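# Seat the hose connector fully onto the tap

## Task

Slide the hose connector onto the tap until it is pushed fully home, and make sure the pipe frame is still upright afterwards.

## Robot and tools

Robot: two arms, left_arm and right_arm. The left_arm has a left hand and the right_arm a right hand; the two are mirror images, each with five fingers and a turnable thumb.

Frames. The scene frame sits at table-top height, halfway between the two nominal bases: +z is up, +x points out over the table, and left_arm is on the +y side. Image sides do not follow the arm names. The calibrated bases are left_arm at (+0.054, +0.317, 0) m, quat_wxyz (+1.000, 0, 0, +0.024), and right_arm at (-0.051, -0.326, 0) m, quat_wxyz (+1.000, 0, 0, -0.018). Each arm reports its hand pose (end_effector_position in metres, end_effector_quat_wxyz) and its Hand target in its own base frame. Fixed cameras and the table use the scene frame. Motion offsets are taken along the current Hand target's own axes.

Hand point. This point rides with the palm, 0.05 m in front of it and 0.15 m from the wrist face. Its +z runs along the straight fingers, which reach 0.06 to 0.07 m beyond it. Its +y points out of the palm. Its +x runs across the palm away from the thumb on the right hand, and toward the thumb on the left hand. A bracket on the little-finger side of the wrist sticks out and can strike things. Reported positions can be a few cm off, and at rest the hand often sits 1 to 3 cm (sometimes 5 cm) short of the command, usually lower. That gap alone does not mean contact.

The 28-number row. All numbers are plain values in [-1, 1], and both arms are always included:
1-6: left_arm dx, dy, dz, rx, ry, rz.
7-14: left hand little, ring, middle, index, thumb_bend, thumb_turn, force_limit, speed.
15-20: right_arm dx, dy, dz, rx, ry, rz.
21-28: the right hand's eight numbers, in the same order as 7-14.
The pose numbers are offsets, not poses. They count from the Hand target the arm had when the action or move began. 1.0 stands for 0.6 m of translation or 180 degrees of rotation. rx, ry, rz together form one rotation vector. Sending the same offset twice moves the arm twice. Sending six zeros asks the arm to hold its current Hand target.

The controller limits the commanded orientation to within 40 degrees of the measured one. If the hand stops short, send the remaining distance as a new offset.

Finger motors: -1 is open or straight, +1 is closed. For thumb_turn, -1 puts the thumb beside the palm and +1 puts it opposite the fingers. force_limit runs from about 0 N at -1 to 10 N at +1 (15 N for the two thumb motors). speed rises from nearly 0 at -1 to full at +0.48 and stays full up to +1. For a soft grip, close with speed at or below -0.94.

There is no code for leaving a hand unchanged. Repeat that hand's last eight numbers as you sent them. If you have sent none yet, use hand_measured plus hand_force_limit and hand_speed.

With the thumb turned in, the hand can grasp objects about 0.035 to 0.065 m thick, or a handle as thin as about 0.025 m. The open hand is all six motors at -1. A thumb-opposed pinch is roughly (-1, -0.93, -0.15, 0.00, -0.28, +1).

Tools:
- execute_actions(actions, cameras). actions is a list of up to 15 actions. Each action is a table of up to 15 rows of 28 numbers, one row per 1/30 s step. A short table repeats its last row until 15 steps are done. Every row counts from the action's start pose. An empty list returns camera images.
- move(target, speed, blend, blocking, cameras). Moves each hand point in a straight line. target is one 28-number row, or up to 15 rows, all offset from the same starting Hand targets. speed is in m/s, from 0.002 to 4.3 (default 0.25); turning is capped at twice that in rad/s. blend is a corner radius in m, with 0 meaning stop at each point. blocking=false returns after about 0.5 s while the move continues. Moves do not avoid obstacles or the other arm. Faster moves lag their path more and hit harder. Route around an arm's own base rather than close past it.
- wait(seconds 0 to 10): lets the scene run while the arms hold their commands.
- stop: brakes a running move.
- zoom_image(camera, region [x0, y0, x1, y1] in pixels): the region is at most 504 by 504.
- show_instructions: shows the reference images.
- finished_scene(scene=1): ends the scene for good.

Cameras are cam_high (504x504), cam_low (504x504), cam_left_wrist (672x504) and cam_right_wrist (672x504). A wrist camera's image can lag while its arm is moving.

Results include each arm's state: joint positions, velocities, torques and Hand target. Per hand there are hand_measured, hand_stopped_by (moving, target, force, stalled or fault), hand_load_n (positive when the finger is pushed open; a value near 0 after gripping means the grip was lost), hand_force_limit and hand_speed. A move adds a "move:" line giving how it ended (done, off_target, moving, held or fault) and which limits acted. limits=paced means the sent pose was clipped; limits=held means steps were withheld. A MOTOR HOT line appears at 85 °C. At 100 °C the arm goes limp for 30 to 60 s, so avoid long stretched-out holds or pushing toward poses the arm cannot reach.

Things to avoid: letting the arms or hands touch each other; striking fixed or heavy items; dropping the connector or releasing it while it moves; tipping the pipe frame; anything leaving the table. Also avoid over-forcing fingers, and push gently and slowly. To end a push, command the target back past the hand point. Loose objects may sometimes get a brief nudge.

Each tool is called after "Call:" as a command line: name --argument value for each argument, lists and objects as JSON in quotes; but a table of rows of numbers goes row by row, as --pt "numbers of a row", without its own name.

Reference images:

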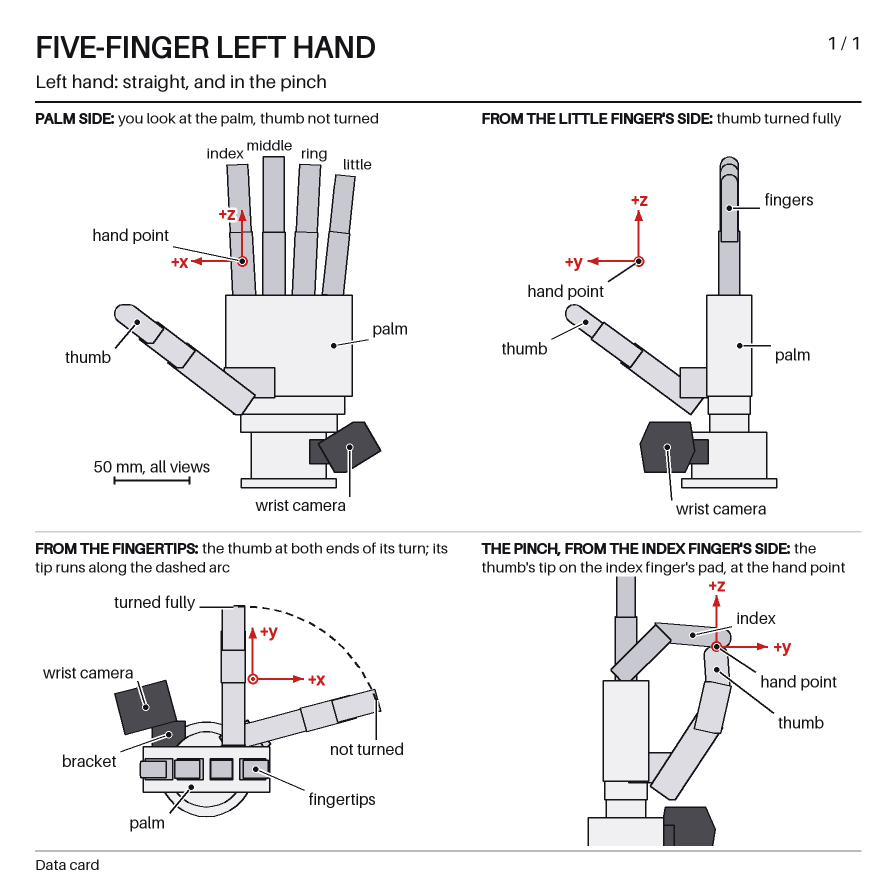

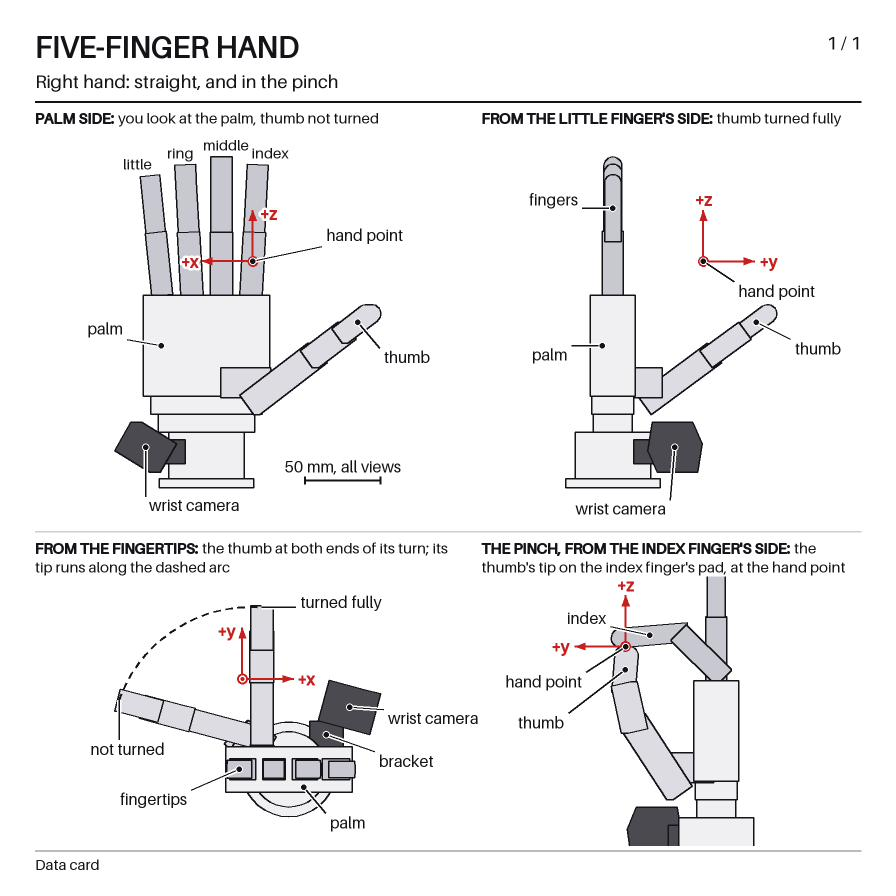

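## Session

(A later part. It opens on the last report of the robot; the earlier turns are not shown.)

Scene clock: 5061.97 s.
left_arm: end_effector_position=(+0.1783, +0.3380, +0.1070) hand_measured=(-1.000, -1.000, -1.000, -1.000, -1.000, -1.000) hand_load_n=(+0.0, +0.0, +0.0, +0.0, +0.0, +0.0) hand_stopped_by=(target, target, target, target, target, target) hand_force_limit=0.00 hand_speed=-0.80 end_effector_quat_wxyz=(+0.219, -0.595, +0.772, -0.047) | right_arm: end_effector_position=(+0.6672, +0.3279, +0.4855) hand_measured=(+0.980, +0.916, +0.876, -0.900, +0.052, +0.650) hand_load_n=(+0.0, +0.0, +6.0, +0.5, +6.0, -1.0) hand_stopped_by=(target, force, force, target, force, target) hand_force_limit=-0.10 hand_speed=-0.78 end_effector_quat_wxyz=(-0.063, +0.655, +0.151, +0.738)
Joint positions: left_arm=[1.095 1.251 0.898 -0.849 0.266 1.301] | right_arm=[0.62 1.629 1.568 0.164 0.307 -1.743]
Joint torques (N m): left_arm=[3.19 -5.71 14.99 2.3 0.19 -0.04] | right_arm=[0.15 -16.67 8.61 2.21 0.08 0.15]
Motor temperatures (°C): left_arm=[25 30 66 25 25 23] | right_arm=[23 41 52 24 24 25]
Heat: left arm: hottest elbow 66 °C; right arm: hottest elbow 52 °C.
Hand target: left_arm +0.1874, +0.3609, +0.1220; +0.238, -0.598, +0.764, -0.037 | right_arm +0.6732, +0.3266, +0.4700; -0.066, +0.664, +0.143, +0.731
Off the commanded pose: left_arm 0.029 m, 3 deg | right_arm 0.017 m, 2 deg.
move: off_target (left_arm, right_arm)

Call:
move --target '[0,0,0,0,0,0,-1,-1,-1,-1,-1,-1,0,-0.8,0.0575,-0.0012,0.0198,0,0,0,0.98,0.98,0.98,-0.9,0.6,0.65,-0.1,-0.78]' --speed 0.04

Scene clock: 5085.30 s.
left_arm: end_effector_position=(+0.1783, +0.3380, +0.1070) hand_measured=(-1.000, -1.000, -1.000, -1.000, -1.000, -1.000) hand_load_n=(+0.0, +0.0, +0.0, +0.0, +0.0, +0.0) hand_stopped_by=(target, target, target, target, target, target) hand_force_limit=0.00 hand_speed=-0.80 end_effector_quat_wxyz=(+0.219, -0.595, +0.772, -0.047) | right_arm: end_effector_position=(+0.6725, +0.3307, +0.4860) hand_measured=(+0.980, +0.916, +0.876, -0.900, +0.052, +0.650) hand_load_n=(+0.0, +0.0, +6.5, +0.5, +6.0, -1.0) hand_stopped_by=(target, force, force, target, force, target) hand_force_limit=-0.10 hand_speed=-0.78 end_effector_quat_wxyz=(-0.055, +0.671, +0.158, +0.723)
Joint positions: left_arm=[1.095 1.251 0.898 -0.849 0.266 1.301] | right_arm=[0.62 1.645 1.62 0.078 0.312 -1.743]
Joint torques (N m): left_arm=[3.31 -5.77 14.97 2.3 0.19 -0.04] | right_arm=[0.32 -16.62 14.05 1.92 0.01 0.14]
Motor temperatures (°C): left_arm=[25 30 66 25 25 23] | right_arm=[23 42 50 24 24 25]
Heat: left arm: hottest elbow 66 °C; right arm: hottest elbow 50 °C.
Hand target: left_arm +0.1874, +0.3609, +0.1220; +0.238, -0.598, +0.764, -0.037 | right_arm +0.6806, +0.3341, +0.5049; -0.066, +0.664, +0.143, +0.731
Off the commanded pose: left_arm 0.029 m, 3 deg | right_arm 0.021 m, 3 deg.
move: off_target (left_arm, right_arm)

Call:
wait --seconds 0.1 --cameras '["cam_high", "cam_low"]'

Call:
zoom_image --camera "cam_high" --region '[249, 158, 277, 186]'

Call:
zoom_image --camera "cam_low" --region '[220, 168, 238, 188]'

Scene clock: 5096.10 s.
left_arm: end_effector_position=(+0.1783, +0.3380, +0.1070) hand_measured=(-1.000, -1.000, -1.000, -1.000, -1.000, -1.000) hand_load_n=(+0.0, +0.0, +0.0, +0.0, +0.0, +0.0) hand_stopped_by=(target, target, target, target, target, target) hand_force_limit=0.00 hand_speed=-0.80 end_effector_quat_wxyz=(+0.219, -0.595, +0.772, -0.047) | right_arm: end_effector_position=(+0.6725, +0.3307, +0.4860) hand_measured=(+0.980, +0.916, +0.876, -0.900, +0.052, +0.650) hand_load_n=(+0.0, +0.0, +6.5, +0.0, +6.5, -1.0) hand_stopped_by=(target, force, force, target, force, target) hand_force_limit=-0.10 hand_speed=-0.78 end_effector_quat_wxyz=(-0.055, +0.671, +0.158, +0.723)
Joint positions: left_arm=[1.095 1.251 0.898 -0.849 0.266 1.301] | right_arm=[0.62 1.645 1.62 0.078 0.312 -1.743]
Joint torques (N m): left_arm=[3.14 -5.77 14.98 2.3 0.2 -0.04] | right_arm=[0.21 -16.62 13.97 1.87 -0.01 0.14]
Motor temperatures (°C): left_arm=[25 30 66 25 25 23] | right_arm=[23 41 51 24 24 25]
Heat: left arm: hottest elbow 66 °C; right arm: hottest elbow 51 °C.
Hand target: left_arm +0.1874, +0.3609, +0.1220; +0.238, -0.598, +0.764, -0.037 | right_arm +0.6806, +0.3341, +0.5049; -0.066, +0.664, +0.143, +0.731
Off the commanded pose: left_arm 0.029 m, 3 deg | right_arm 0.021 m, 3 deg.
wait: 0.10 s; at rest from the start
Images, in order (width x height): cam_high 504x504, cam_low 504x504.

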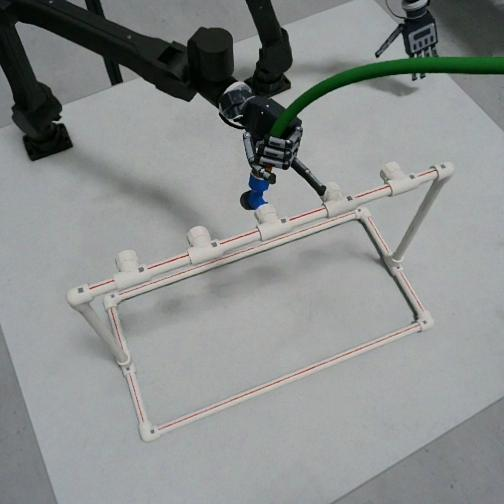

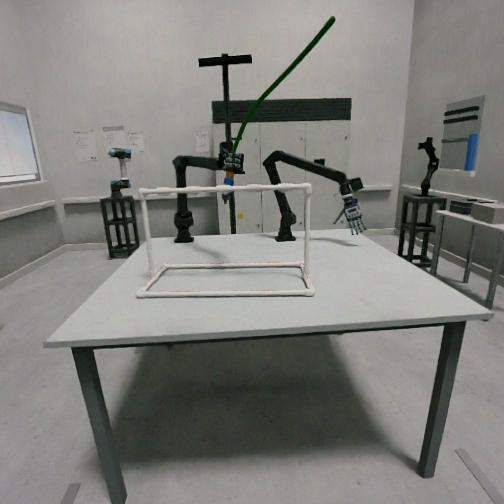

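Scaled by 18.000.

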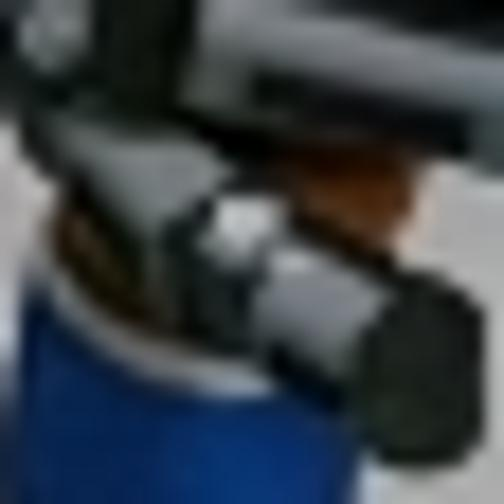

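Scaled by 25.200.

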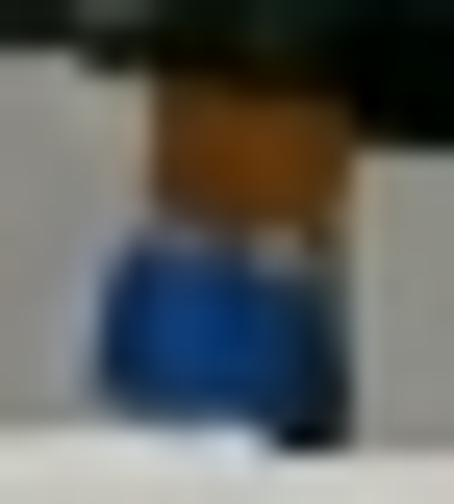

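Call:
move --target '[0,0,0,0,0,0,-1,-1,-1,-1,-1,-1,0,-0.8,-0.0488,-0.0022,-0.0172,0,0,0,0.98,0.98,0.98,-0.9,0.6,0.65,-0.1,-0.78]' --speed 0.04

Scene clock: 5132.10 s.
left_arm: end_effector_position=(+0.1783, +0.3380, +0.1070) hand_measured=(-1.000, -1.000, -1.000, -1.000, -1.000, -1.000) hand_load_n=(+0.0, +0.0, +0.0, +0.0, +0.0, +0.0) hand_stopped_by=(target, target, target, target, target, target) hand_force_limit=0.00 hand_speed=-0.80 end_effector_quat_wxyz=(+0.219, -0.595, +0.772, -0.047) | right_arm: end_effector_position=(+0.6721, +0.3302, +0.4857) hand_measured=(+0.980, +0.916, +0.876, -0.900, +0.052, +0.650) hand_load_n=(+0.0, +0.0, +6.0, +0.0, +6.5, -1.5) hand_stopped_by=(target, force, force, target, force, target) hand_force_limit=-0.10 hand_speed=-0.78 end_effector_quat_wxyz=(-0.059, +0.660, +0.151, +0.734)
Joint positions: left_arm=[1.095 1.251 0.898 -0.849 0.266 1.301] | right_arm=[0.62 1.644 1.597 0.135 0.313 -1.742]
Joint torques (N m): left_arm=[3.19 -5.71 14.98 2.29 0.2 -0.04] | right_arm=[0.32 -17.96 7.75 2.69 0 0.13]
Motor temperatures (°C): left_arm=[25 30 66 25 25 23] | right_arm=[23 40 54 24 24 25]
Heat: left arm: hottest elbow 66 °C; right arm: hottest elbow 54 °C.
Hand target: left_arm +0.1874, +0.3609, +0.1220; +0.238, -0.598, +0.764, -0.037 | right_arm +0.6736, +0.3295, +0.4750; -0.066, +0.664, +0.143, +0.731
Off the commanded pose: left_arm 0.029 m, 3 deg | right_arm 0.011 m, 1 deg.
move: off_target (left_arm, right_arm)

Call:
move --target '[0,0,0,0,0,0,-1,-1,-1,-1,-1,-1,0,-0.8,-0.0501,0.0003,-0.0058,0,0,0,0.98,0.98,0.98,-0.9,0.6,0.65,-0.1,-0.78]' --speed 0.04

Scene clock: 5141.13 s.
left_arm: end_effector_position=(+0.1783, +0.3380, +0.1070) hand_measured=(-1.000, -1.000, -1.000, -1.000, -1.000, -1.000) hand_load_n=(+0.0, +0.0, +0.0, +0.0, +0.0, +0.0) hand_stopped_by=(target, target, target, target, target, target) hand_force_limit=0.00 hand_speed=-0.80 end_effector_quat_wxyz=(+0.219, -0.595, +0.772, -0.047) | right_arm: end_effector_position=(+0.6668, +0.3284, +0.4848) hand_measured=(+0.980, +0.916, +0.876, -0.900, +0.052, +0.650) hand_load_n=(+0.0, +0.0, +5.0, +0.0, +3.0, -1.0) hand_stopped_by=(target, force, force, target, force, target) hand_force_limit=-0.10 hand_speed=-0.78 end_effector_quat_wxyz=(-0.070, +0.640, +0.143, +0.751)
Joint positions: left_arm=[1.095 1.251 0.898 -0.849 0.266 1.301] | right_arm=[0.62 1.631 1.541 0.237 0.304 -1.742]
Joint torques (N m): left_arm=[3.19 -5.77 14.98 2.29 0.19 -0.04] | right_arm=[-0.09 -16.26 6.04 1.7 0.15 0.14]
Motor temperatures (°C): left_arm=[25 30 66 25 25 23] | right_arm=[23 41 53 24 24 25]
Heat: left arm: hottest elbow 66 °C; right arm: hottest elbow 53 °C.
Hand target: left_arm +0.1874, +0.3609, +0.1220; +0.238, -0.598, +0.764, -0.037 | right_arm +0.6736, +0.3255, +0.4451; -0.066, +0.664, +0.143, +0.731
Off the commanded pose: left_arm 0.029 m, 3 deg | right_arm 0.040 m, 4 deg.
move: off_target (left_arm, right_arm)

Call:
wait --seconds 0.1 --cameras '["cam_high", "cam_low", "cam_right_wrist"]'

Call:
zoom_image --camera "cam_high" --region '[249, 158, 277, 186]'

Call:
zoom_image --camera "cam_low" --region '[220, 168, 238, 188]'

Call:
zoom_image --camera "cam_right_wrist" --region '[100, 230, 300, 430]'

Scene clock: 5150.67 s.
left_arm: end_effector_position=(+0.1783, +0.3380, +0.1070) hand_measured=(-1.000, -1.000, -1.000, -1.000, -1.000, -1.000) hand_load_n=(+0.0, +0.0, +0.0, +0.0, +0.0, +0.0) hand_stopped_by=(target, target, target, target, target, target) hand_force_limit=0.00 hand_speed=-0.80 end_effector_quat_wxyz=(+0.219, -0.595, +0.772, -0.047) | right_arm: end_effector_position=(+0.6668, +0.3285, +0.4848) hand_measured=(+0.980, +0.916, +0.876, -0.900, +0.052, +0.650) hand_load_n=(+0.0, +0.0, +5.0, +0.5, +2.5, -1.0) hand_stopped_by=(target, force, force, target, force, target) hand_force_limit=-0.10 hand_speed=-0.78 end_effector_quat_wxyz=(-0.070, +0.640, +0.143, +0.751)
Joint positions: left_arm=[1.095 1.251 0.898 -0.849 0.266 1.301] | right_arm=[0.62 1.631 1.541 0.237 0.303 -1.742]
Joint torques (N m): left_arm=[3.25 -5.83 14.98 2.29 0.19 -0.04] | right_arm=[-0.09 -16.21 6.16 1.74 0.18 0.13]
Motor temperatures (°C): left_arm=[25 30 66 25 25 23] | right_arm=[23 40 51 24 24 25]
Heat: left arm: hottest elbow 66 °C; right arm: hottest elbow 51 °C.
Hand target: left_arm +0.1874, +0.3609, +0.1220; +0.238, -0.598, +0.764, -0.037 | right_arm +0.6736, +0.3256, +0.4451; -0.066, +0.664, +0.143, +0.731
Off the commanded pose: left_arm 0.029 m, 3 deg | right_arm 0.040 m, 4 deg.
wait: 0.10 s; at rest from the start
camera_calibration:
cam_right_wrist: T_world_to_cam=[[0.208009, -0.899473, 0.384292, -0.0338809], [-0.376919, -0.436254, -0.817077, 0.776717], [0.902588, 0.0251129, -0.429773, -0.291538], [0, 0, 0, 1]] pos_world=[0.562946, 0.315692, 0.522362]
Images, in order (width x height): cam_high 504x504, cam_low 504x504, cam_right_wrist 672x504.

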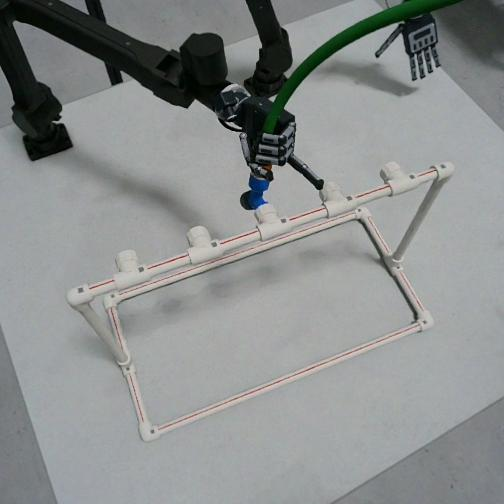

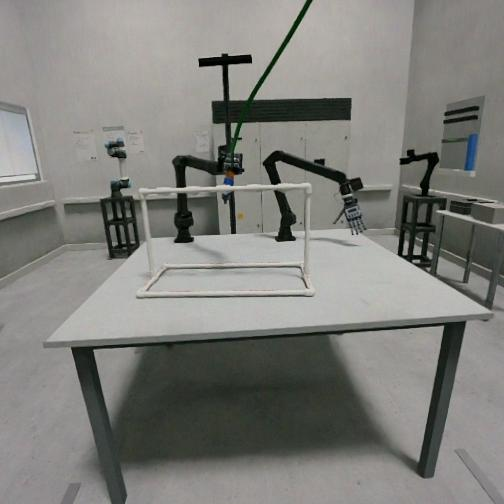

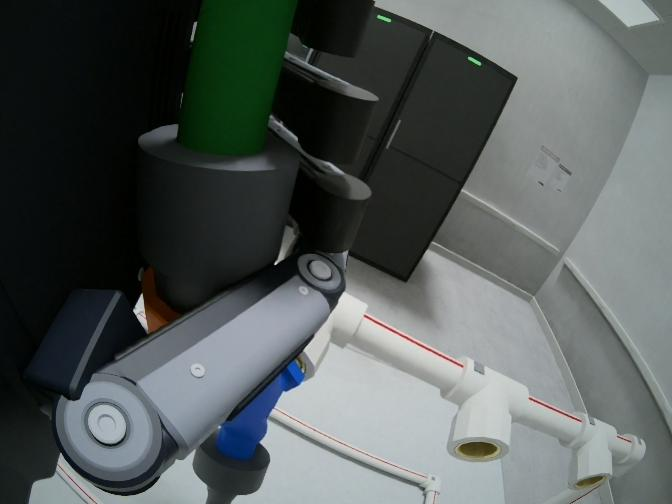

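Scaled by 18.000.

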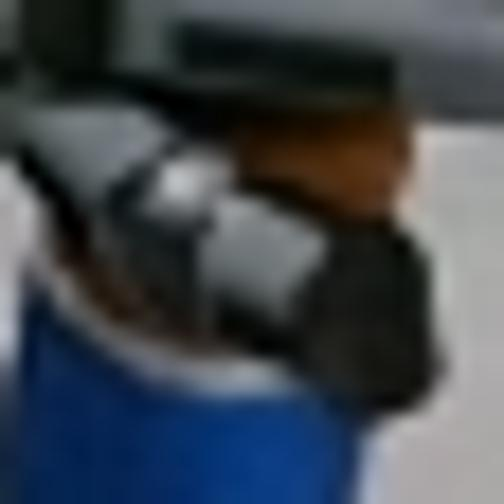

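Scaled by 25.200.

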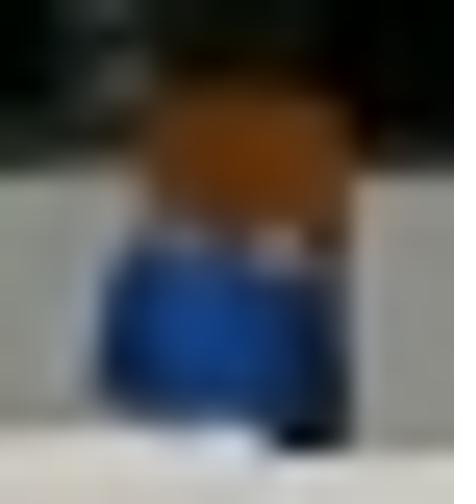

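Scaled by 2.520 from the camera's 672x504 image, which has a finer 960x720 frame.

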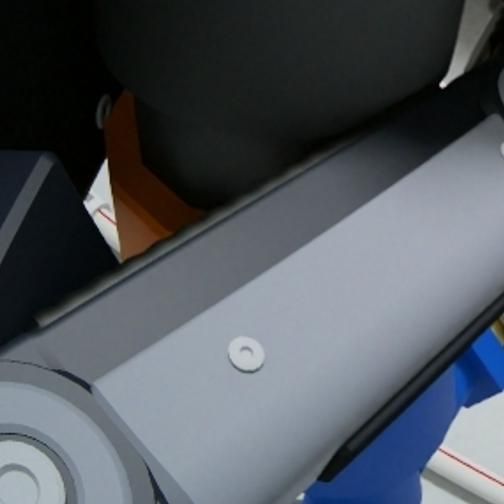

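Call:
move --target '[0,0,0,0,0,0,-1,-1,-1,-1,-1,-1,0,-0.8,-0.0330,-0.0020,-0.0026,0,-0.0400,0,0.98,0.98,0.98,-0.9,0.6,0.65,-0.1,-0.78]' --speed 0.04

Call:
wait --seconds 0.1 --cameras '["cam_high", "cam_low", "cam_right_wrist"]'

Call:
zoom_image --camera "cam_high" --region '[249, 158, 277, 186]'

Call:
zoom_image --camera "cam_low" --region '[220, 168, 238, 188]'

Call:
zoom_image --camera "cam_right_wrist" --region '[100, 230, 300, 430]'

Scene clock: 5196.50 s.
left_arm: end_effector_position=(+0.1783, +0.3380, +0.1070) hand_measured=(-1.000, -1.000, -1.000, -1.000, -1.000, -1.000) hand_load_n=(+0.0, +0.0, +0.0, +0.0, +0.0, +0.0) hand_stopped_by=(target, target, target, target, target, target) hand_force_limit=0.00 hand_speed=-0.80 end_effector_quat_wxyz=(+0.219, -0.595, +0.772, -0.047) | right_arm: end_effector_position=(+0.6604, +0.3259, +0.4778) hand_measured=(+0.980, +0.916, +0.876, -0.900, +0.052, +0.650) hand_load_n=(+0.0, +0.0, +4.0, +0.0, +0.5, -5.5) hand_stopped_by=(target, force, force, target, force, target) hand_force_limit=-0.10 hand_speed=-0.78 end_effector_quat_wxyz=(-0.057, +0.669, +0.158, +0.724)
Joint positions: left_arm=[1.095 1.251 0.898 -0.849 0.266 1.301] | right_arm=[0.625 1.612 1.555 0.114 0.315 -1.742]
Joint torques (N m): left_arm=[3.19 -5.71 14.98 2.3 0.19 -0.04] | right_arm=[-0.15 -14.27 8.08 0.35 0.49 0.53]
Motor temperatures (°C): left_arm=[25 30 66 25 25 23] | right_arm=[23 40 47 24 25 25]
Heat: left arm: hottest elbow 66 °C; right arm: hottest elbow 47 °C.
Hand target: left_arm +0.1874, +0.3609, +0.1220; +0.238, -0.598, +0.764, -0.037 | right_arm +0.6740, +0.3242, +0.4254; -0.056, +0.709, +0.146, +0.688
Off the commanded pose: left_arm 0.029 m, 3 deg | right_arm 0.054 m, 6 deg.
move: off_target (left_arm, right_arm)

Scene clock: 5196.60 s.
left_arm: end_effector_position=(+0.1783, +0.3380, +0.1070) hand_measured=(-1.000, -1.000, -1.000, -1.000, -1.000, -1.000) hand_load_n=(-0.5, -0.5, +0.0, +0.0, +0.0, +0.0) hand_stopped_by=(target, target, target, target, target, target) hand_force_limit=0.00 hand_speed=-0.80 end_effector_quat_wxyz=(+0.219, -0.595, +0.772, -0.047) | right_arm: end_effector_position=(+0.6604, +0.3259, +0.4777) hand_measured=(+0.980, +0.916, +0.876, -0.900, +0.052, +0.650) hand_load_n=(+0.0, +0.0, +4.0, +0.0, +0.5, -5.5) hand_stopped_by=(target, force, force, target, force, target) hand_force_limit=-0.10 hand_speed=-0.78 end_effector_quat_wxyz=(-0.057, +0.669, +0.158, +0.724)
Joint positions: left_arm=[1.095 1.251 0.898 -0.849 0.266 1.301] | right_arm=[0.625 1.612 1.555 0.114 0.315 -1.742]
Joint torques (N m): left_arm=[3.19 -5.71 14.99 2.3 0.2 -0.04] | right_arm=[-0.44 -14.33 8.03 0.4 0.49 0.53]
Motor temperatures (°C): left_arm=[25 30 66 25 25 23] | right_arm=[23 40 47 24 25 25]
Heat: left arm: hottest elbow 66 °C; right arm: hottest elbow 47 °C.
Hand target: left_arm +0.1874, +0.3609, +0.1220; +0.238, -0.598, +0.764, -0.037 | right_arm +0.6740, +0.3242, +0.4253; -0.057, +0.709, +0.146, +0.688
Off the commanded pose: left_arm 0.029 m, 3 deg | right_arm 0.054 m, 6 deg.
wait: 0.10 s; no rest
camera_calibration:
cam_right_wrist: T_world_to_cam=[[0.231382, -0.880628, 0.41347, -0.0676444], [-0.438273, -0.473788, -0.763833, 0.794723], [0.86855, -0.0044759, -0.495581, -0.225055], [0, 0, 0, 1]] pos_world=[0.559429, 0.315954, 0.523472]
Images, in order (width x height): cam_high 504x504, cam_low 504x504, cam_right_wrist 672x504.

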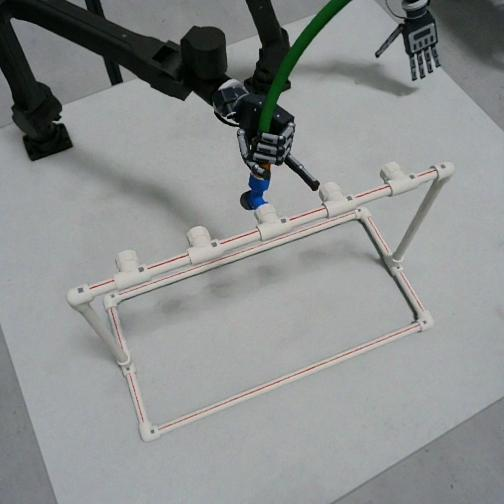

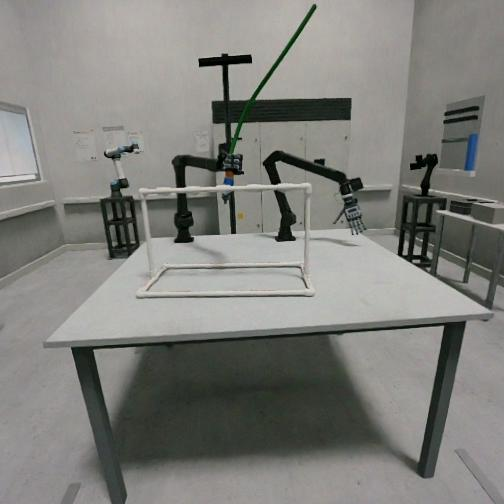

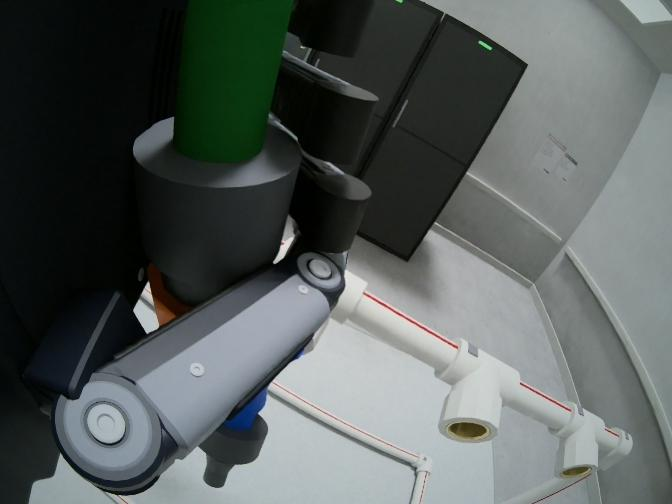

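Scaled by 18.000.

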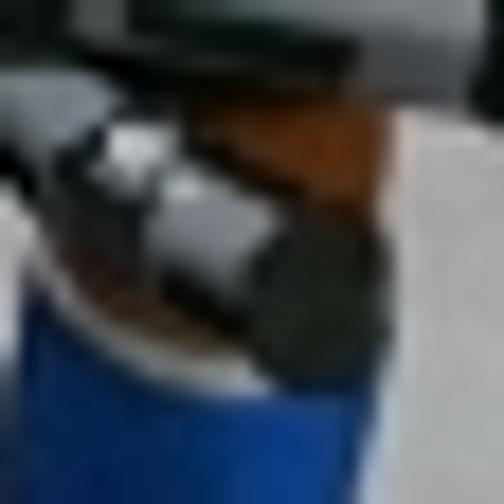

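Scaled by 25.200.

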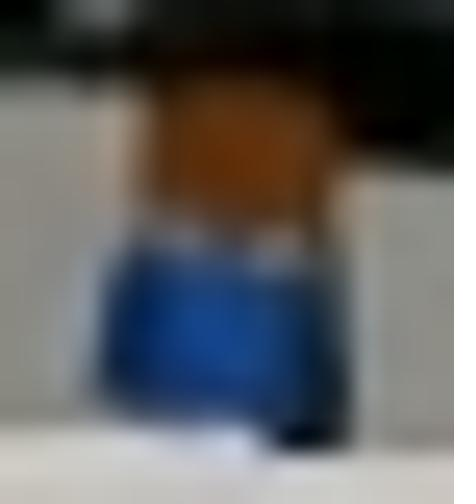

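Scaled by 2.520 from the camera's 672x504 image, which has a finer 960x720 frame.

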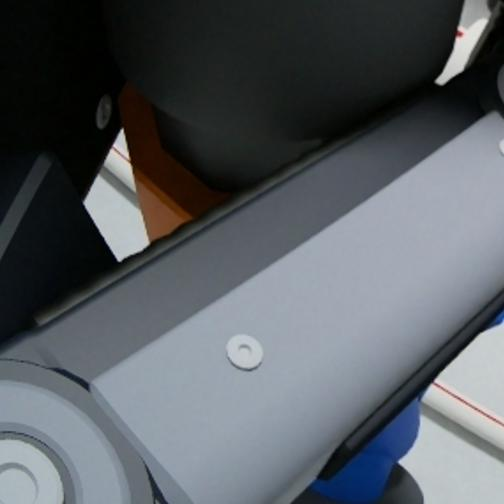

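Call:
move --target '[0,0,0,0,0,0,-1,-1,-1,-1,-1,-1,0,-0.8,0.0927,-0.0007,0.0130,0,0.0264,0,0.98,0.98,0.98,-0.9,0.6,0.65,-0.1,-0.78]' --speed 0.05

Call:
wait --seconds 0.1 --cameras '["cam_high", "cam_low", "cam_right_wrist"]'

Call:
zoom_image --camera "cam_high" --region '[249, 158, 277, 186]'

Call:
zoom_image --camera "cam_low" --region '[220, 168, 238, 188]'

Call:
zoom_image --camera "cam_right_wrist" --region '[100, 230, 300, 430]'

Scene clock: 5302.07 s.
left_arm: end_effector_position=(+0.1783, +0.3380, +0.1070) hand_measured=(-1.000, -1.000, -1.000, -1.000, -1.000, -1.000) hand_load_n=(+0.0, +0.0, +0.0, +0.0, +0.0, +0.0) hand_stopped_by=(target, target, target, target, target, target) hand_force_limit=0.00 hand_speed=-0.80 end_effector_quat_wxyz=(+0.219, -0.595, +0.772, -0.047) | right_arm: end_effector_position=(+0.6684, +0.3309, +0.4835) hand_measured=(+0.980, +0.916, +0.876, -0.900, +0.052, +0.650) hand_load_n=(+0.0, +0.0, +7.0, +0.0, +3.0, -5.0) hand_stopped_by=(target, force, force, target, force, target) hand_force_limit=-0.10 hand_speed=-0.78 end_effector_quat_wxyz=(-0.054, +0.673, +0.157, +0.720)
Joint positions: left_arm=[1.095 1.251 0.898 -0.849 0.266 1.301] | right_arm=[0.625 1.638 1.609 0.075 0.321 -1.739]
Joint torques (N m): left_arm=[3.19 -5.77 14.98 2.3 0.2 -0.04] | right_arm=[-0.03 -14.97 12.68 1.54 -0.1 0.24]
Motor temperatures (°C): left_arm=[25 30 66 25 25 23] | right_arm=[23 39 48 23 25 26]
Heat: left arm: hottest elbow 66 °C; right arm: hottest elbow 48 °C.
Hand target: left_arm +0.1874, +0.3609, +0.1220; +0.238, -0.598, +0.764, -0.037 | right_arm +0.6820, +0.3341, +0.4797; -0.063, +0.680, +0.144, +0.717
Off the commanded pose: left_arm 0.029 m, 3 deg | right_arm 0.014 m, 2 deg.
move: off_target (left_arm, right_arm)

Scene clock: 5302.17 s.
left_arm: end_effector_position=(+0.1783, +0.3380, +0.1070) hand_measured=(-1.000, -1.000, -1.000, -1.000, -1.000, -1.000) hand_load_n=(+0.0, +0.0, -0.5, +0.0, +0.0, +0.0) hand_stopped_by=(target, target, target, target, target, target) hand_force_limit=0.00 hand_speed=-0.80 end_effector_quat_wxyz=(+0.219, -0.595, +0.772, -0.047) | right_arm: end_effector_position=(+0.6684, +0.3309, +0.4835) hand_measured=(+0.980, +0.916, +0.876, -0.900, +0.052, +0.650) hand_load_n=(+0.0, +0.0, +7.0, +0.0, +3.5, -4.5) hand_stopped_by=(target, force, force, target, force, target) hand_force_limit=-0.10 hand_speed=-0.78 end_effector_quat_wxyz=(-0.054, +0.673, +0.157, +0.720)
Joint positions: left_arm=[1.095 1.251 0.898 -0.849 0.266 1.301] | right_arm=[0.625 1.638 1.609 0.075 0.321 -1.739]
Joint torques (N m): left_arm=[3.25 -5.77 14.99 2.32 0.19 -0.04] | right_arm=[-0.15 -15.15 12.71 1.61 -0.1 0.24]
Motor temperatures (°C): left_arm=[25 30 66 25 25 23] | right_arm=[23 39 48 23 25 26]
Heat: left arm: hottest elbow 66 °C; right arm: hottest elbow 48 °C.
Hand target: left_arm +0.1874, +0.3609, +0.1220; +0.238, -0.598, +0.764, -0.037 | right_arm +0.6820, +0.3341, +0.4797; -0.063, +0.680, +0.144, +0.717
Off the commanded pose: left_arm 0.029 m, 3 deg | right_arm 0.014 m, 2 deg.
wait: 0.10 s; no rest
camera_calibration:
cam_right_wrist: T_world_to_cam=[[0.230394, -0.880564, 0.414157, -0.0672078], [-0.448016, -0.473803, -0.75815, 0.808786], [0.863829, -0.0108758, -0.503668, -0.219944], [0, 0, 0, 1]] pos_world=[0.567828, 0.321633, 0.530237]
Images, in order (width x height): cam_high 504x504, cam_low 504x504, cam_right_wrist 672x504.

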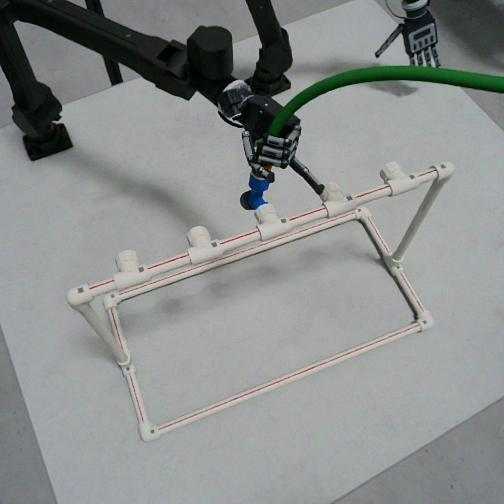

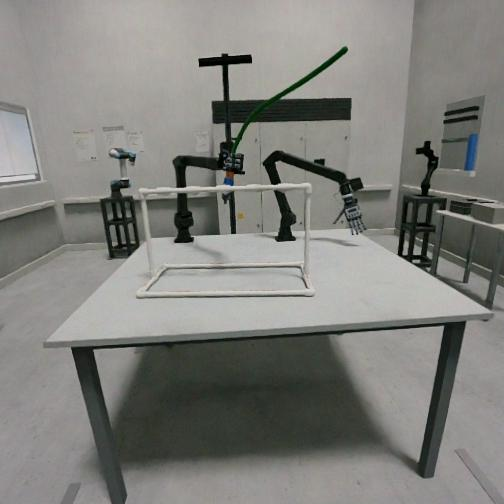

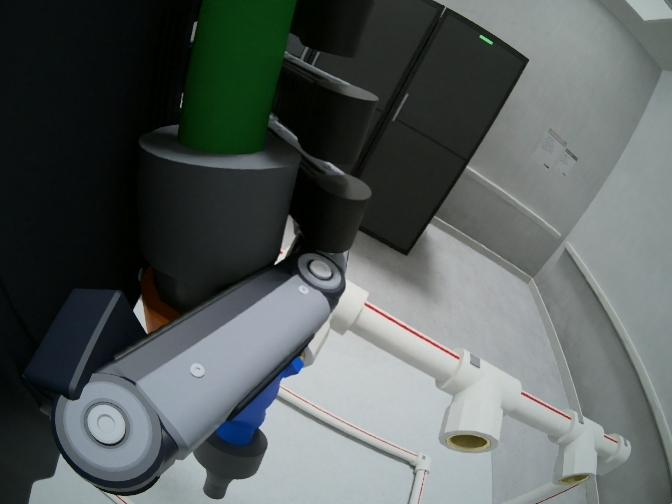

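Scaled by 18.000.

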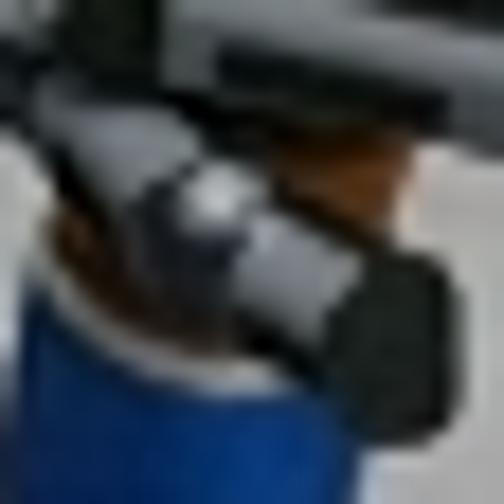

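Scaled by 25.200.

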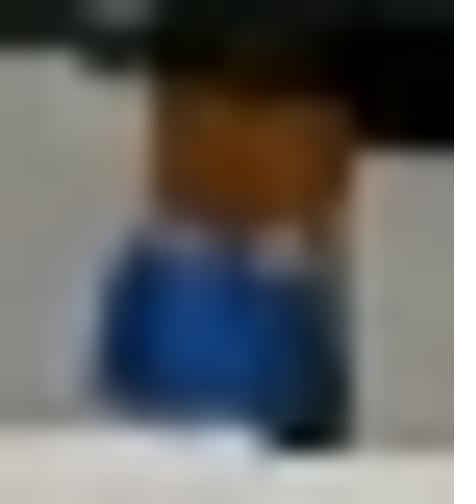

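Scaled by 2.520 from the camera's 672x504 image, which has a finer 960x720 frame.

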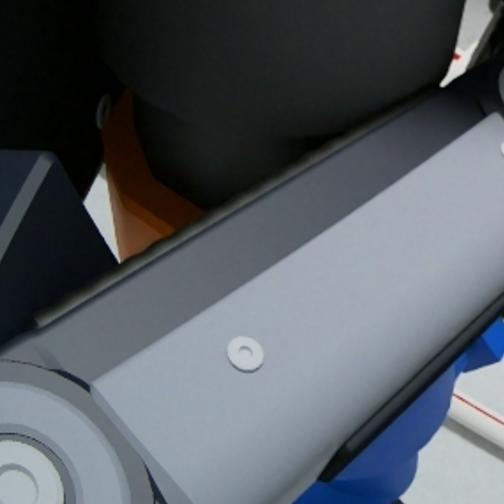

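Call:
zoom_image --camera "cam_right_wrist" --region '[170, 330, 330, 504]'

Scaled by 2.897 from the camera's 672x504 image, which has a finer 960x720 frame.

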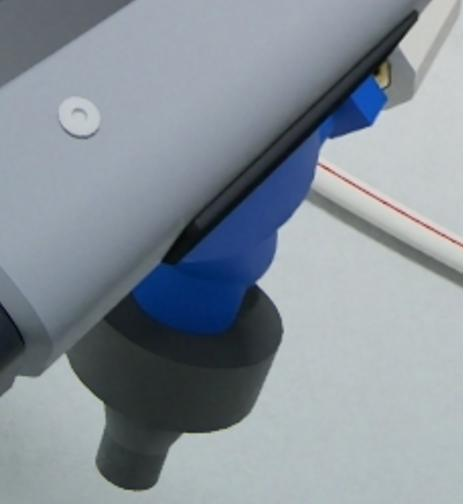

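Call:
move --target '[0,0,0,0,0,0,-1,-1,-1,-1,-1,-1,0,-0.8,-0.0005,0.0140,0.0080,0,0.0100,0,0.98,0.98,0.98,-0.9,0.6,0.65,-0.1,-0.78]' --speed 0.04

Scene clock: 5458.93 s.
left_arm: end_effector_position=(+0.1783, +0.3380, +0.1070) hand_measured=(-1.000, -1.000, -1.000, -1.000, -1.000, -1.000) hand_load_n=(+0.0, +0.0, +0.0, +0.0, +0.0, +0.0) hand_stopped_by=(target, target, target, target, target, target) hand_force_limit=0.00 hand_speed=-0.80 end_effector_quat_wxyz=(+0.219, -0.595, +0.772, -0.047) | right_arm: end_effector_position=(+0.6709, +0.3334, +0.4841) hand_measured=(+0.980, +0.916, +0.876, -0.900, +0.052, +0.650) hand_load_n=(+0.0, +0.0, +6.5, +0.0, +3.0, -4.0) hand_stopped_by=(target, force, force, target, force, target) hand_force_limit=-0.10 hand_speed=-0.78 end_effector_quat_wxyz=(-0.061, +0.669, +0.160, +0.723)
Joint positions: left_arm=[1.095 1.251 0.898 -0.849 0.266 1.301] | right_arm=[0.622 1.642 1.609 0.089 0.302 -1.739]
Joint torques (N m): left_arm=[3.19 -5.77 14.99 2.3 0.19 -0.04] | right_arm=[-1.08 -15.21 11.44 2.88 -0.16 0.15]
Motor temperatures (°C): left_arm=[25 30 66 25 25 23] | right_arm=[23 40 56 23 25 26]
Heat: left arm: hottest elbow 66 °C; right arm: hottest elbow 56 °C.
Hand target: left_arm +0.1874, +0.3609, +0.1220; +0.238, -0.598, +0.764, -0.037 | right_arm +0.6889, +0.3275, +0.4808; -0.065, +0.668, +0.143, +0.727
Off the commanded pose: left_arm 0.029 m, 3 deg | right_arm 0.019 m, 2 deg.
move: off_target (left_arm, right_arm)

Call:
move --target '[0,0,0,0,0,0,-1,-1,-1,-1,-1,-1,0,-0.8,-0.0005,0.0110,0.0000,0,0,0,0.98,0.98,0.98,-0.9,0.6,0.65,-0.1,-0.78]' --speed 0.04

Call:
wait --seconds 0.1 --cameras '["cam_high", "cam_low", "cam_right_wrist"]'

Call:
zoom_image --camera "cam_high" --region '[249, 158, 277, 186]'

Call:
zoom_image --camera "cam_low" --region '[220, 168, 238, 188]'

Call:
zoom_image --camera "cam_right_wrist" --region '[100, 230, 300, 430]'

Scene clock: 5470.27 s.
left_arm: end_effector_position=(+0.1783, +0.3380, +0.1070) hand_measured=(-1.000, -1.000, -1.000, -1.000, -1.000, -1.000) hand_load_n=(+0.0, +0.0, +0.0, +0.0, +0.5, +0.0) hand_stopped_by=(target, target, target, target, target, target) hand_force_limit=0.00 hand_speed=-0.80 end_effector_quat_wxyz=(+0.219, -0.595, +0.772, -0.047) | right_arm: end_effector_position=(+0.6721, +0.3338, +0.4840) hand_measured=(+0.980, +0.916, +0.876, -0.900, +0.052, +0.650) hand_load_n=(+0.0, +0.0, +6.5, +0.0, +3.0, -4.0) hand_stopped_by=(target, force, force, target, force, target) hand_force_limit=-0.10 hand_speed=-0.78 end_effector_quat_wxyz=(-0.064, +0.668, +0.164, +0.723)
Joint positions: left_arm=[1.095 1.251 0.898 -0.849 0.266 1.301] | right_arm=[0.618 1.642 1.609 0.09 0.289 -1.739]
Joint torques (N m): left_arm=[3.19 -5.71 14.98 2.3 0.19 -0.04] | right_arm=[-1.79 -15.85 11.03 2.89 -0.12 0.16]
Motor temperatures (°C): left_arm=[25 30 66 25 25 23] | right_arm=[23 39 55 24 25 26]
Heat: left arm: hottest elbow 66 °C; right arm: hottest elbow 55 °C.
Hand target: left_arm +0.1874, +0.3609, +0.1220; +0.238, -0.598, +0.764, -0.037 | right_arm +0.6908, +0.3213, +0.4811; -0.065, +0.668, +0.143, +0.727
Off the commanded pose: left_arm 0.029 m, 3 deg | right_arm 0.023 m, 2 deg.
move: off_target (left_arm, right_arm)

Scene clock: 5470.37 s.
left_arm: end_effector_position=(+0.1783, +0.3380, +0.1070) hand_measured=(-1.000, -1.000, -1.000, -1.000, -1.000, -1.000) hand_load_n=(+0.0, +0.0, +0.0, +0.0, +0.0, +0.0) hand_stopped_by=(target, target, target, target, target, target) hand_force_limit=0.00 hand_speed=-0.80 end_effector_quat_wxyz=(+0.219, -0.595, +0.772, -0.047) | right_arm: end_effector_position=(+0.6721, +0.3338, +0.4840) hand_measured=(+0.980, +0.916, +0.876, -0.900, +0.052, +0.650) hand_load_n=(+0.0, +0.0, +7.0, +0.0, +3.0, -4.0) hand_stopped_by=(target, force, force, target, force, target) hand_force_limit=-0.10 hand_speed=-0.78 end_effector_quat_wxyz=(-0.064, +0.668, +0.164, +0.723)
Joint positions: left_arm=[1.095 1.251 0.898 -0.849 0.266 1.301] | right_arm=[0.618 1.642 1.609 0.09 0.289 -1.739]
Joint torques (N m): left_arm=[3.25 -5.77 14.99 2.29 0.19 -0.04] | right_arm=[-1.49 -15.74 10.97 2.86 -0.1 0.17]
Motor temperatures (°C): left_arm=[25 30 66 25 25 23] | right_arm=[23 39 55 24 25 26]
Heat: left arm: hottest elbow 66 °C; right arm: hottest elbow 55 °C.
Hand target: left_arm +0.1874, +0.3609, +0.1220; +0.238, -0.598, +0.764, -0.037 | right_arm +0.6908, +0.3214, +0.4811; -0.065, +0.668, +0.143, +0.727
Off the commanded pose: left_arm 0.029 m, 3 deg | right_arm 0.023 m, 2 deg.
wait: 0.10 s; no rest
camera_calibration:
cam_right_wrist: T_world_to_cam=[[0.248586, -0.876485, 0.412285, -0.0783906], [-0.428913, -0.481248, -0.764483, 0.804967], [0.868469, 0.0132059, -0.495567, -0.23797], [0, 0, 0, 1]] pos_world=[0.571417, 0.321823, 0.529773]
Images, in order (width x height): cam_high 504x504, cam_low 504x504, cam_right_wrist 672x504.

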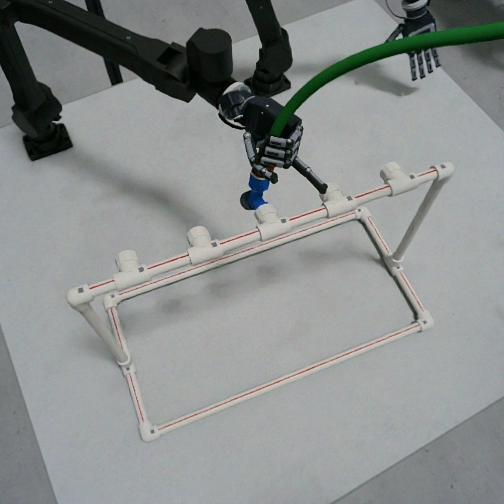

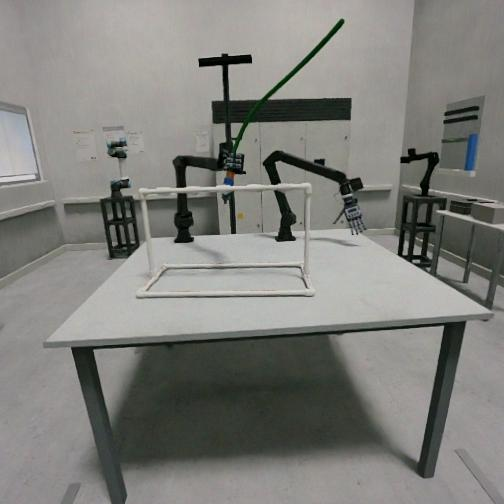

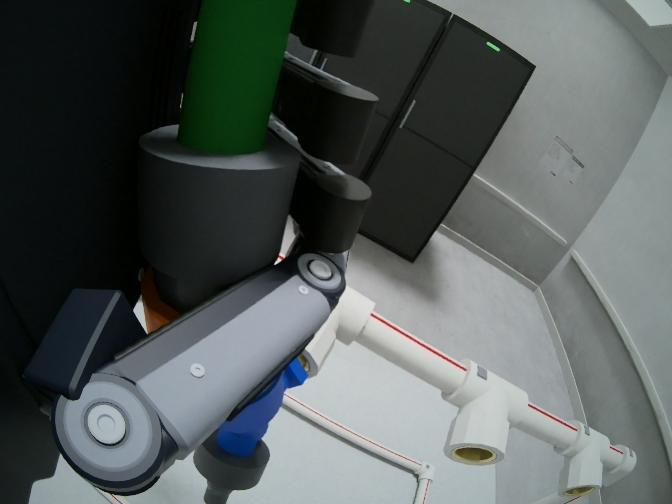

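Scaled by 18.000.

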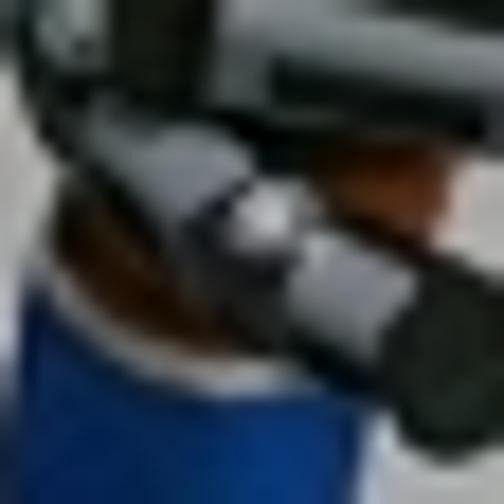

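Scaled by 25.200.

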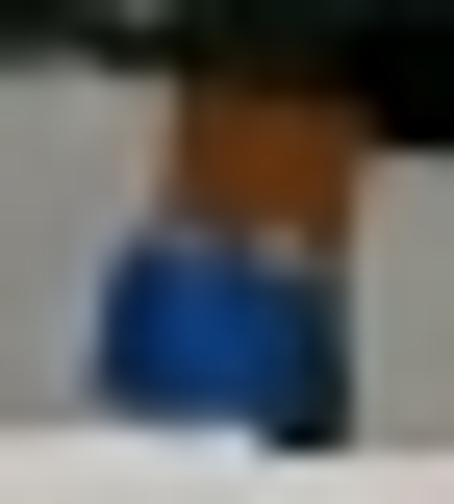

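Scaled by 2.520 from the camera's 672x504 image, which has a finer 960x720 frame.

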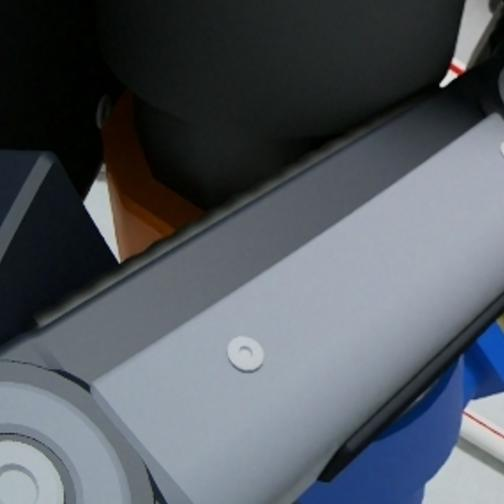

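Call:
move --target '[0,0,0,0,0,0,-1,-1,-1,-1,-1,-1,0,-0.8,-0.0005,0.0110,0.0000,0,0,0,0.98,0.98,0.98,-0.9,0.6,0.65,-0.1,-0.78]' --speed 0.04

Scene clock: 5480.03 s.
left_arm: end_effector_position=(+0.1783, +0.3380, +0.1070) hand_measured=(-1.000, -1.000, -1.000, -1.000, -1.000, -1.000) hand_load_n=(+0.0, +0.0, +0.0, +0.0, +0.0, +0.0) hand_stopped_by=(target, target, target, target, target, target) hand_force_limit=0.00 hand_speed=-0.80 end_effector_quat_wxyz=(+0.219, -0.595, +0.772, -0.047) | right_arm: end_effector_position=(+0.6734, +0.3338, +0.4843) hand_measured=(+0.980, +0.916, +0.876, -0.900, +0.052, +0.650) hand_load_n=(+0.0, +0.0, +7.0, +0.0, +3.0, -4.0) hand_stopped_by=(target, force, force, target, force, target) hand_force_limit=-0.10 hand_speed=-0.78 end_effector_quat_wxyz=(-0.067, +0.667, +0.167, +0.723)
Joint positions: left_arm=[1.095 1.251 0.898 -0.849 0.266 1.301] | right_arm=[0.615 1.642 1.609 0.091 0.276 -1.739]
Joint torques (N m): left_arm=[3.19 -5.77 14.98 2.3 0.19 -0.04] | right_arm=[-2.08 -16.26 10.54 2.84 -0.01 0.17]
Motor temperatures (°C): left_arm=[25 30 66 25 25 23] | right_arm=[23 39 55 24 25 26]
Heat: left arm: hottest elbow 66 °C; right arm: hottest elbow 55 °C.
Hand target: left_arm +0.1874, +0.3609, +0.1220; +0.238, -0.598, +0.764, -0.037 | right_arm +0.6928, +0.3149, +0.4816; -0.065, +0.668, +0.143, +0.727
Off the commanded pose: left_arm 0.029 m, 3 deg | right_arm 0.027 m, 3 deg.
move: off_target (left_arm, right_arm)

Call:
move --target '[0,0,0,0,0,0,-1,-1,-1,-1,-1,-1,0,-0.8,0.0680,0.0023,-0.0145,0,0,0,0.98,0.98,0.98,-0.9,0.6,0.65,-0.1,-0.78]' --speed 0.05

Scene clock: 5498.53 s.
left_arm: end_effector_position=(+0.1783, +0.3380, +0.1070) hand_measured=(-1.000, -1.000, -1.000, -1.000, -1.000, -1.000) hand_load_n=(+0.0, +0.0, +0.0, +0.0, +0.0, +0.0) hand_stopped_by=(target, target, target, target, target, target) hand_force_limit=0.00 hand_speed=-0.80 end_effector_quat_wxyz=(+0.219, -0.595, +0.772, -0.047) | right_arm: end_effector_position=(+0.6732, +0.3326, +0.4846) hand_measured=(+0.980, +0.916, +0.876, -0.900, +0.052, +0.650) hand_load_n=(+0.0, +0.0, +7.0, +0.0, +3.0, -3.5) hand_stopped_by=(target, force, force, target, force, target) hand_force_limit=-0.10 hand_speed=-0.78 end_effector_quat_wxyz=(-0.061, +0.680, +0.172, +0.711)
Joint positions: left_arm=[1.095 1.251 0.898 -0.849 0.266 1.301] | right_arm=[0.615 1.642 1.636 0.025 0.282 -1.738]
Joint torques (N m): left_arm=[3.25 -5.77 14.99 2.3 0.19 -0.04] | right_arm=[-1.32 -18.84 13.94 1.85 0.21 0.14]
Motor temperatures (°C): left_arm=[25 30 66 25 25 23] | right_arm=[23 39 54 24 25 26]
Heat: left arm: hottest elbow 66 °C; right arm: hottest elbow 54 °C.
Hand target: left_arm +0.1874, +0.3609, +0.1220; +0.238, -0.598, +0.764, -0.037 | right_arm +0.6809, +0.3149, +0.5217; -0.065, +0.668, +0.143, +0.727
Off the commanded pose: left_arm 0.029 m, 3 deg | right_arm 0.042 m, 4 deg.
move: off_target (left_arm, right_arm)

Call:
move --target '[0,0,0,0,0,0,-1,-1,-1,-1,-1,-1,0,-0.8,0.0500,0.0070,-0.0110,0,0.0340,0,0.98,0.98,0.98,-0.9,0.6,0.65,-0.1,-0.78]' --speed 0.05

Scene clock: 5509.40 s.
left_arm: end_effector_position=(+0.1783, +0.3380, +0.1070) hand_measured=(-1.000, -1.000, -1.000, -1.000, -1.000, -1.000) hand_load_n=(+0.0, +0.0, +0.0, +0.0, +0.0, +0.0) hand_stopped_by=(target, target, target, target, target, target) hand_force_limit=0.00 hand_speed=-0.80 end_effector_quat_wxyz=(+0.219, -0.595, +0.772, -0.047) | right_arm: end_effector_position=(+0.6784, +0.3242, +0.4996) hand_measured=(+0.980, +0.916, +0.876, -0.900, +0.052, +0.650) hand_load_n=(+0.0, +0.0, +6.5, +0.0, +3.0, -3.0) hand_stopped_by=(target, force, force, target, force, target) hand_force_limit=-0.10 hand_speed=-0.78 end_effector_quat_wxyz=(-0.065, +0.661, +0.157, +0.731)
Joint positions: left_arm=[1.095 1.251 0.898 -0.849 0.266 1.301] | right_arm=[0.6 1.642 1.636 0.086 0.277 -1.738]
Joint torques (N m): left_arm=[3.19 -5.77 14.98 2.3 0.19 -0.04] | right_arm=[-0.21 -21.01 11.63 3.56 -0.2 -0.17]
Motor temperatures (°C): left_arm=[25 30 66 25 25 23] | right_arm=[23 40 53 24 25 26]
Heat: left arm: hottest elbow 66 °C; right arm: hottest elbow 53 °C.
Hand target: left_arm +0.1874, +0.3609, +0.1220; +0.238, -0.598, +0.764, -0.037 | right_arm +0.6729, +0.3119, +0.5514; -0.072, +0.629, +0.139, +0.762
Off the commanded pose: left_arm 0.029 m, 3 deg | right_arm 0.054 m, 6 deg.
move: off_target (left_arm, right_arm)

Call:
move --target '[0,0,0,0,0,0,-1,-1,-1,-1,-1,-1,0,-0.8,0.0053,-0.0312,-0.0080,0,0,0,0.98,0.98,0.98,-0.9,0.6,0.65,-0.1,-0.78]' --speed 0.05

Scene clock: 5524.03 s.
left_arm: end_effector_position=(+0.1783, +0.3380, +0.1070) hand_measured=(-1.000, -1.000, -1.000, -1.000, -1.000, -1.000) hand_load_n=(+0.0, +0.0, +0.0, +0.0, +0.0, +0.0) hand_stopped_by=(target, target, target, target, target, target) hand_force_limit=0.00 hand_speed=-0.80 end_effector_quat_wxyz=(+0.219, -0.595, +0.772, -0.047) | right_arm: end_effector_position=(+0.6735, +0.3283, +0.4996) hand_measured=(+0.980, +0.916, +0.876, -0.900, +0.052, +0.650) hand_load_n=(+0.0, +0.0, +7.0, +0.0, +3.0, -3.0) hand_stopped_by=(target, force, force, target, force, target) hand_force_limit=-0.10 hand_speed=-0.78 end_effector_quat_wxyz=(-0.060, +0.662, +0.153, +0.731)
Joint positions: left_arm=[1.095 1.251 0.898 -0.849 0.266 1.301] | right_arm=[0.615 1.642 1.636 0.087 0.305 -1.74]
Joint torques (N m): left_arm=[3.19 -5.71 14.98 2.29 0.19 -0.04] | right_arm=[1.26 -20.66 11.88 3.66 -0.03 -0.21]
Motor temperatures (°C): left_arm=[25 30 66 25 25 23] | right_arm=[23 40 52 24 25 26]
Heat: left arm: hottest elbow 66 °C; right arm: hottest elbow 52 °C.
Hand target: left_arm +0.1874, +0.3609, +0.1220; +0.238, -0.598, +0.764, -0.037 | right_arm +0.6623, +0.3286, +0.5515; -0.072, +0.628, +0.139, +0.762
Off the commanded pose: left_arm 0.029 m, 3 deg | right_arm 0.053 m, 6 deg.
move: off_target (left_arm, right_arm)


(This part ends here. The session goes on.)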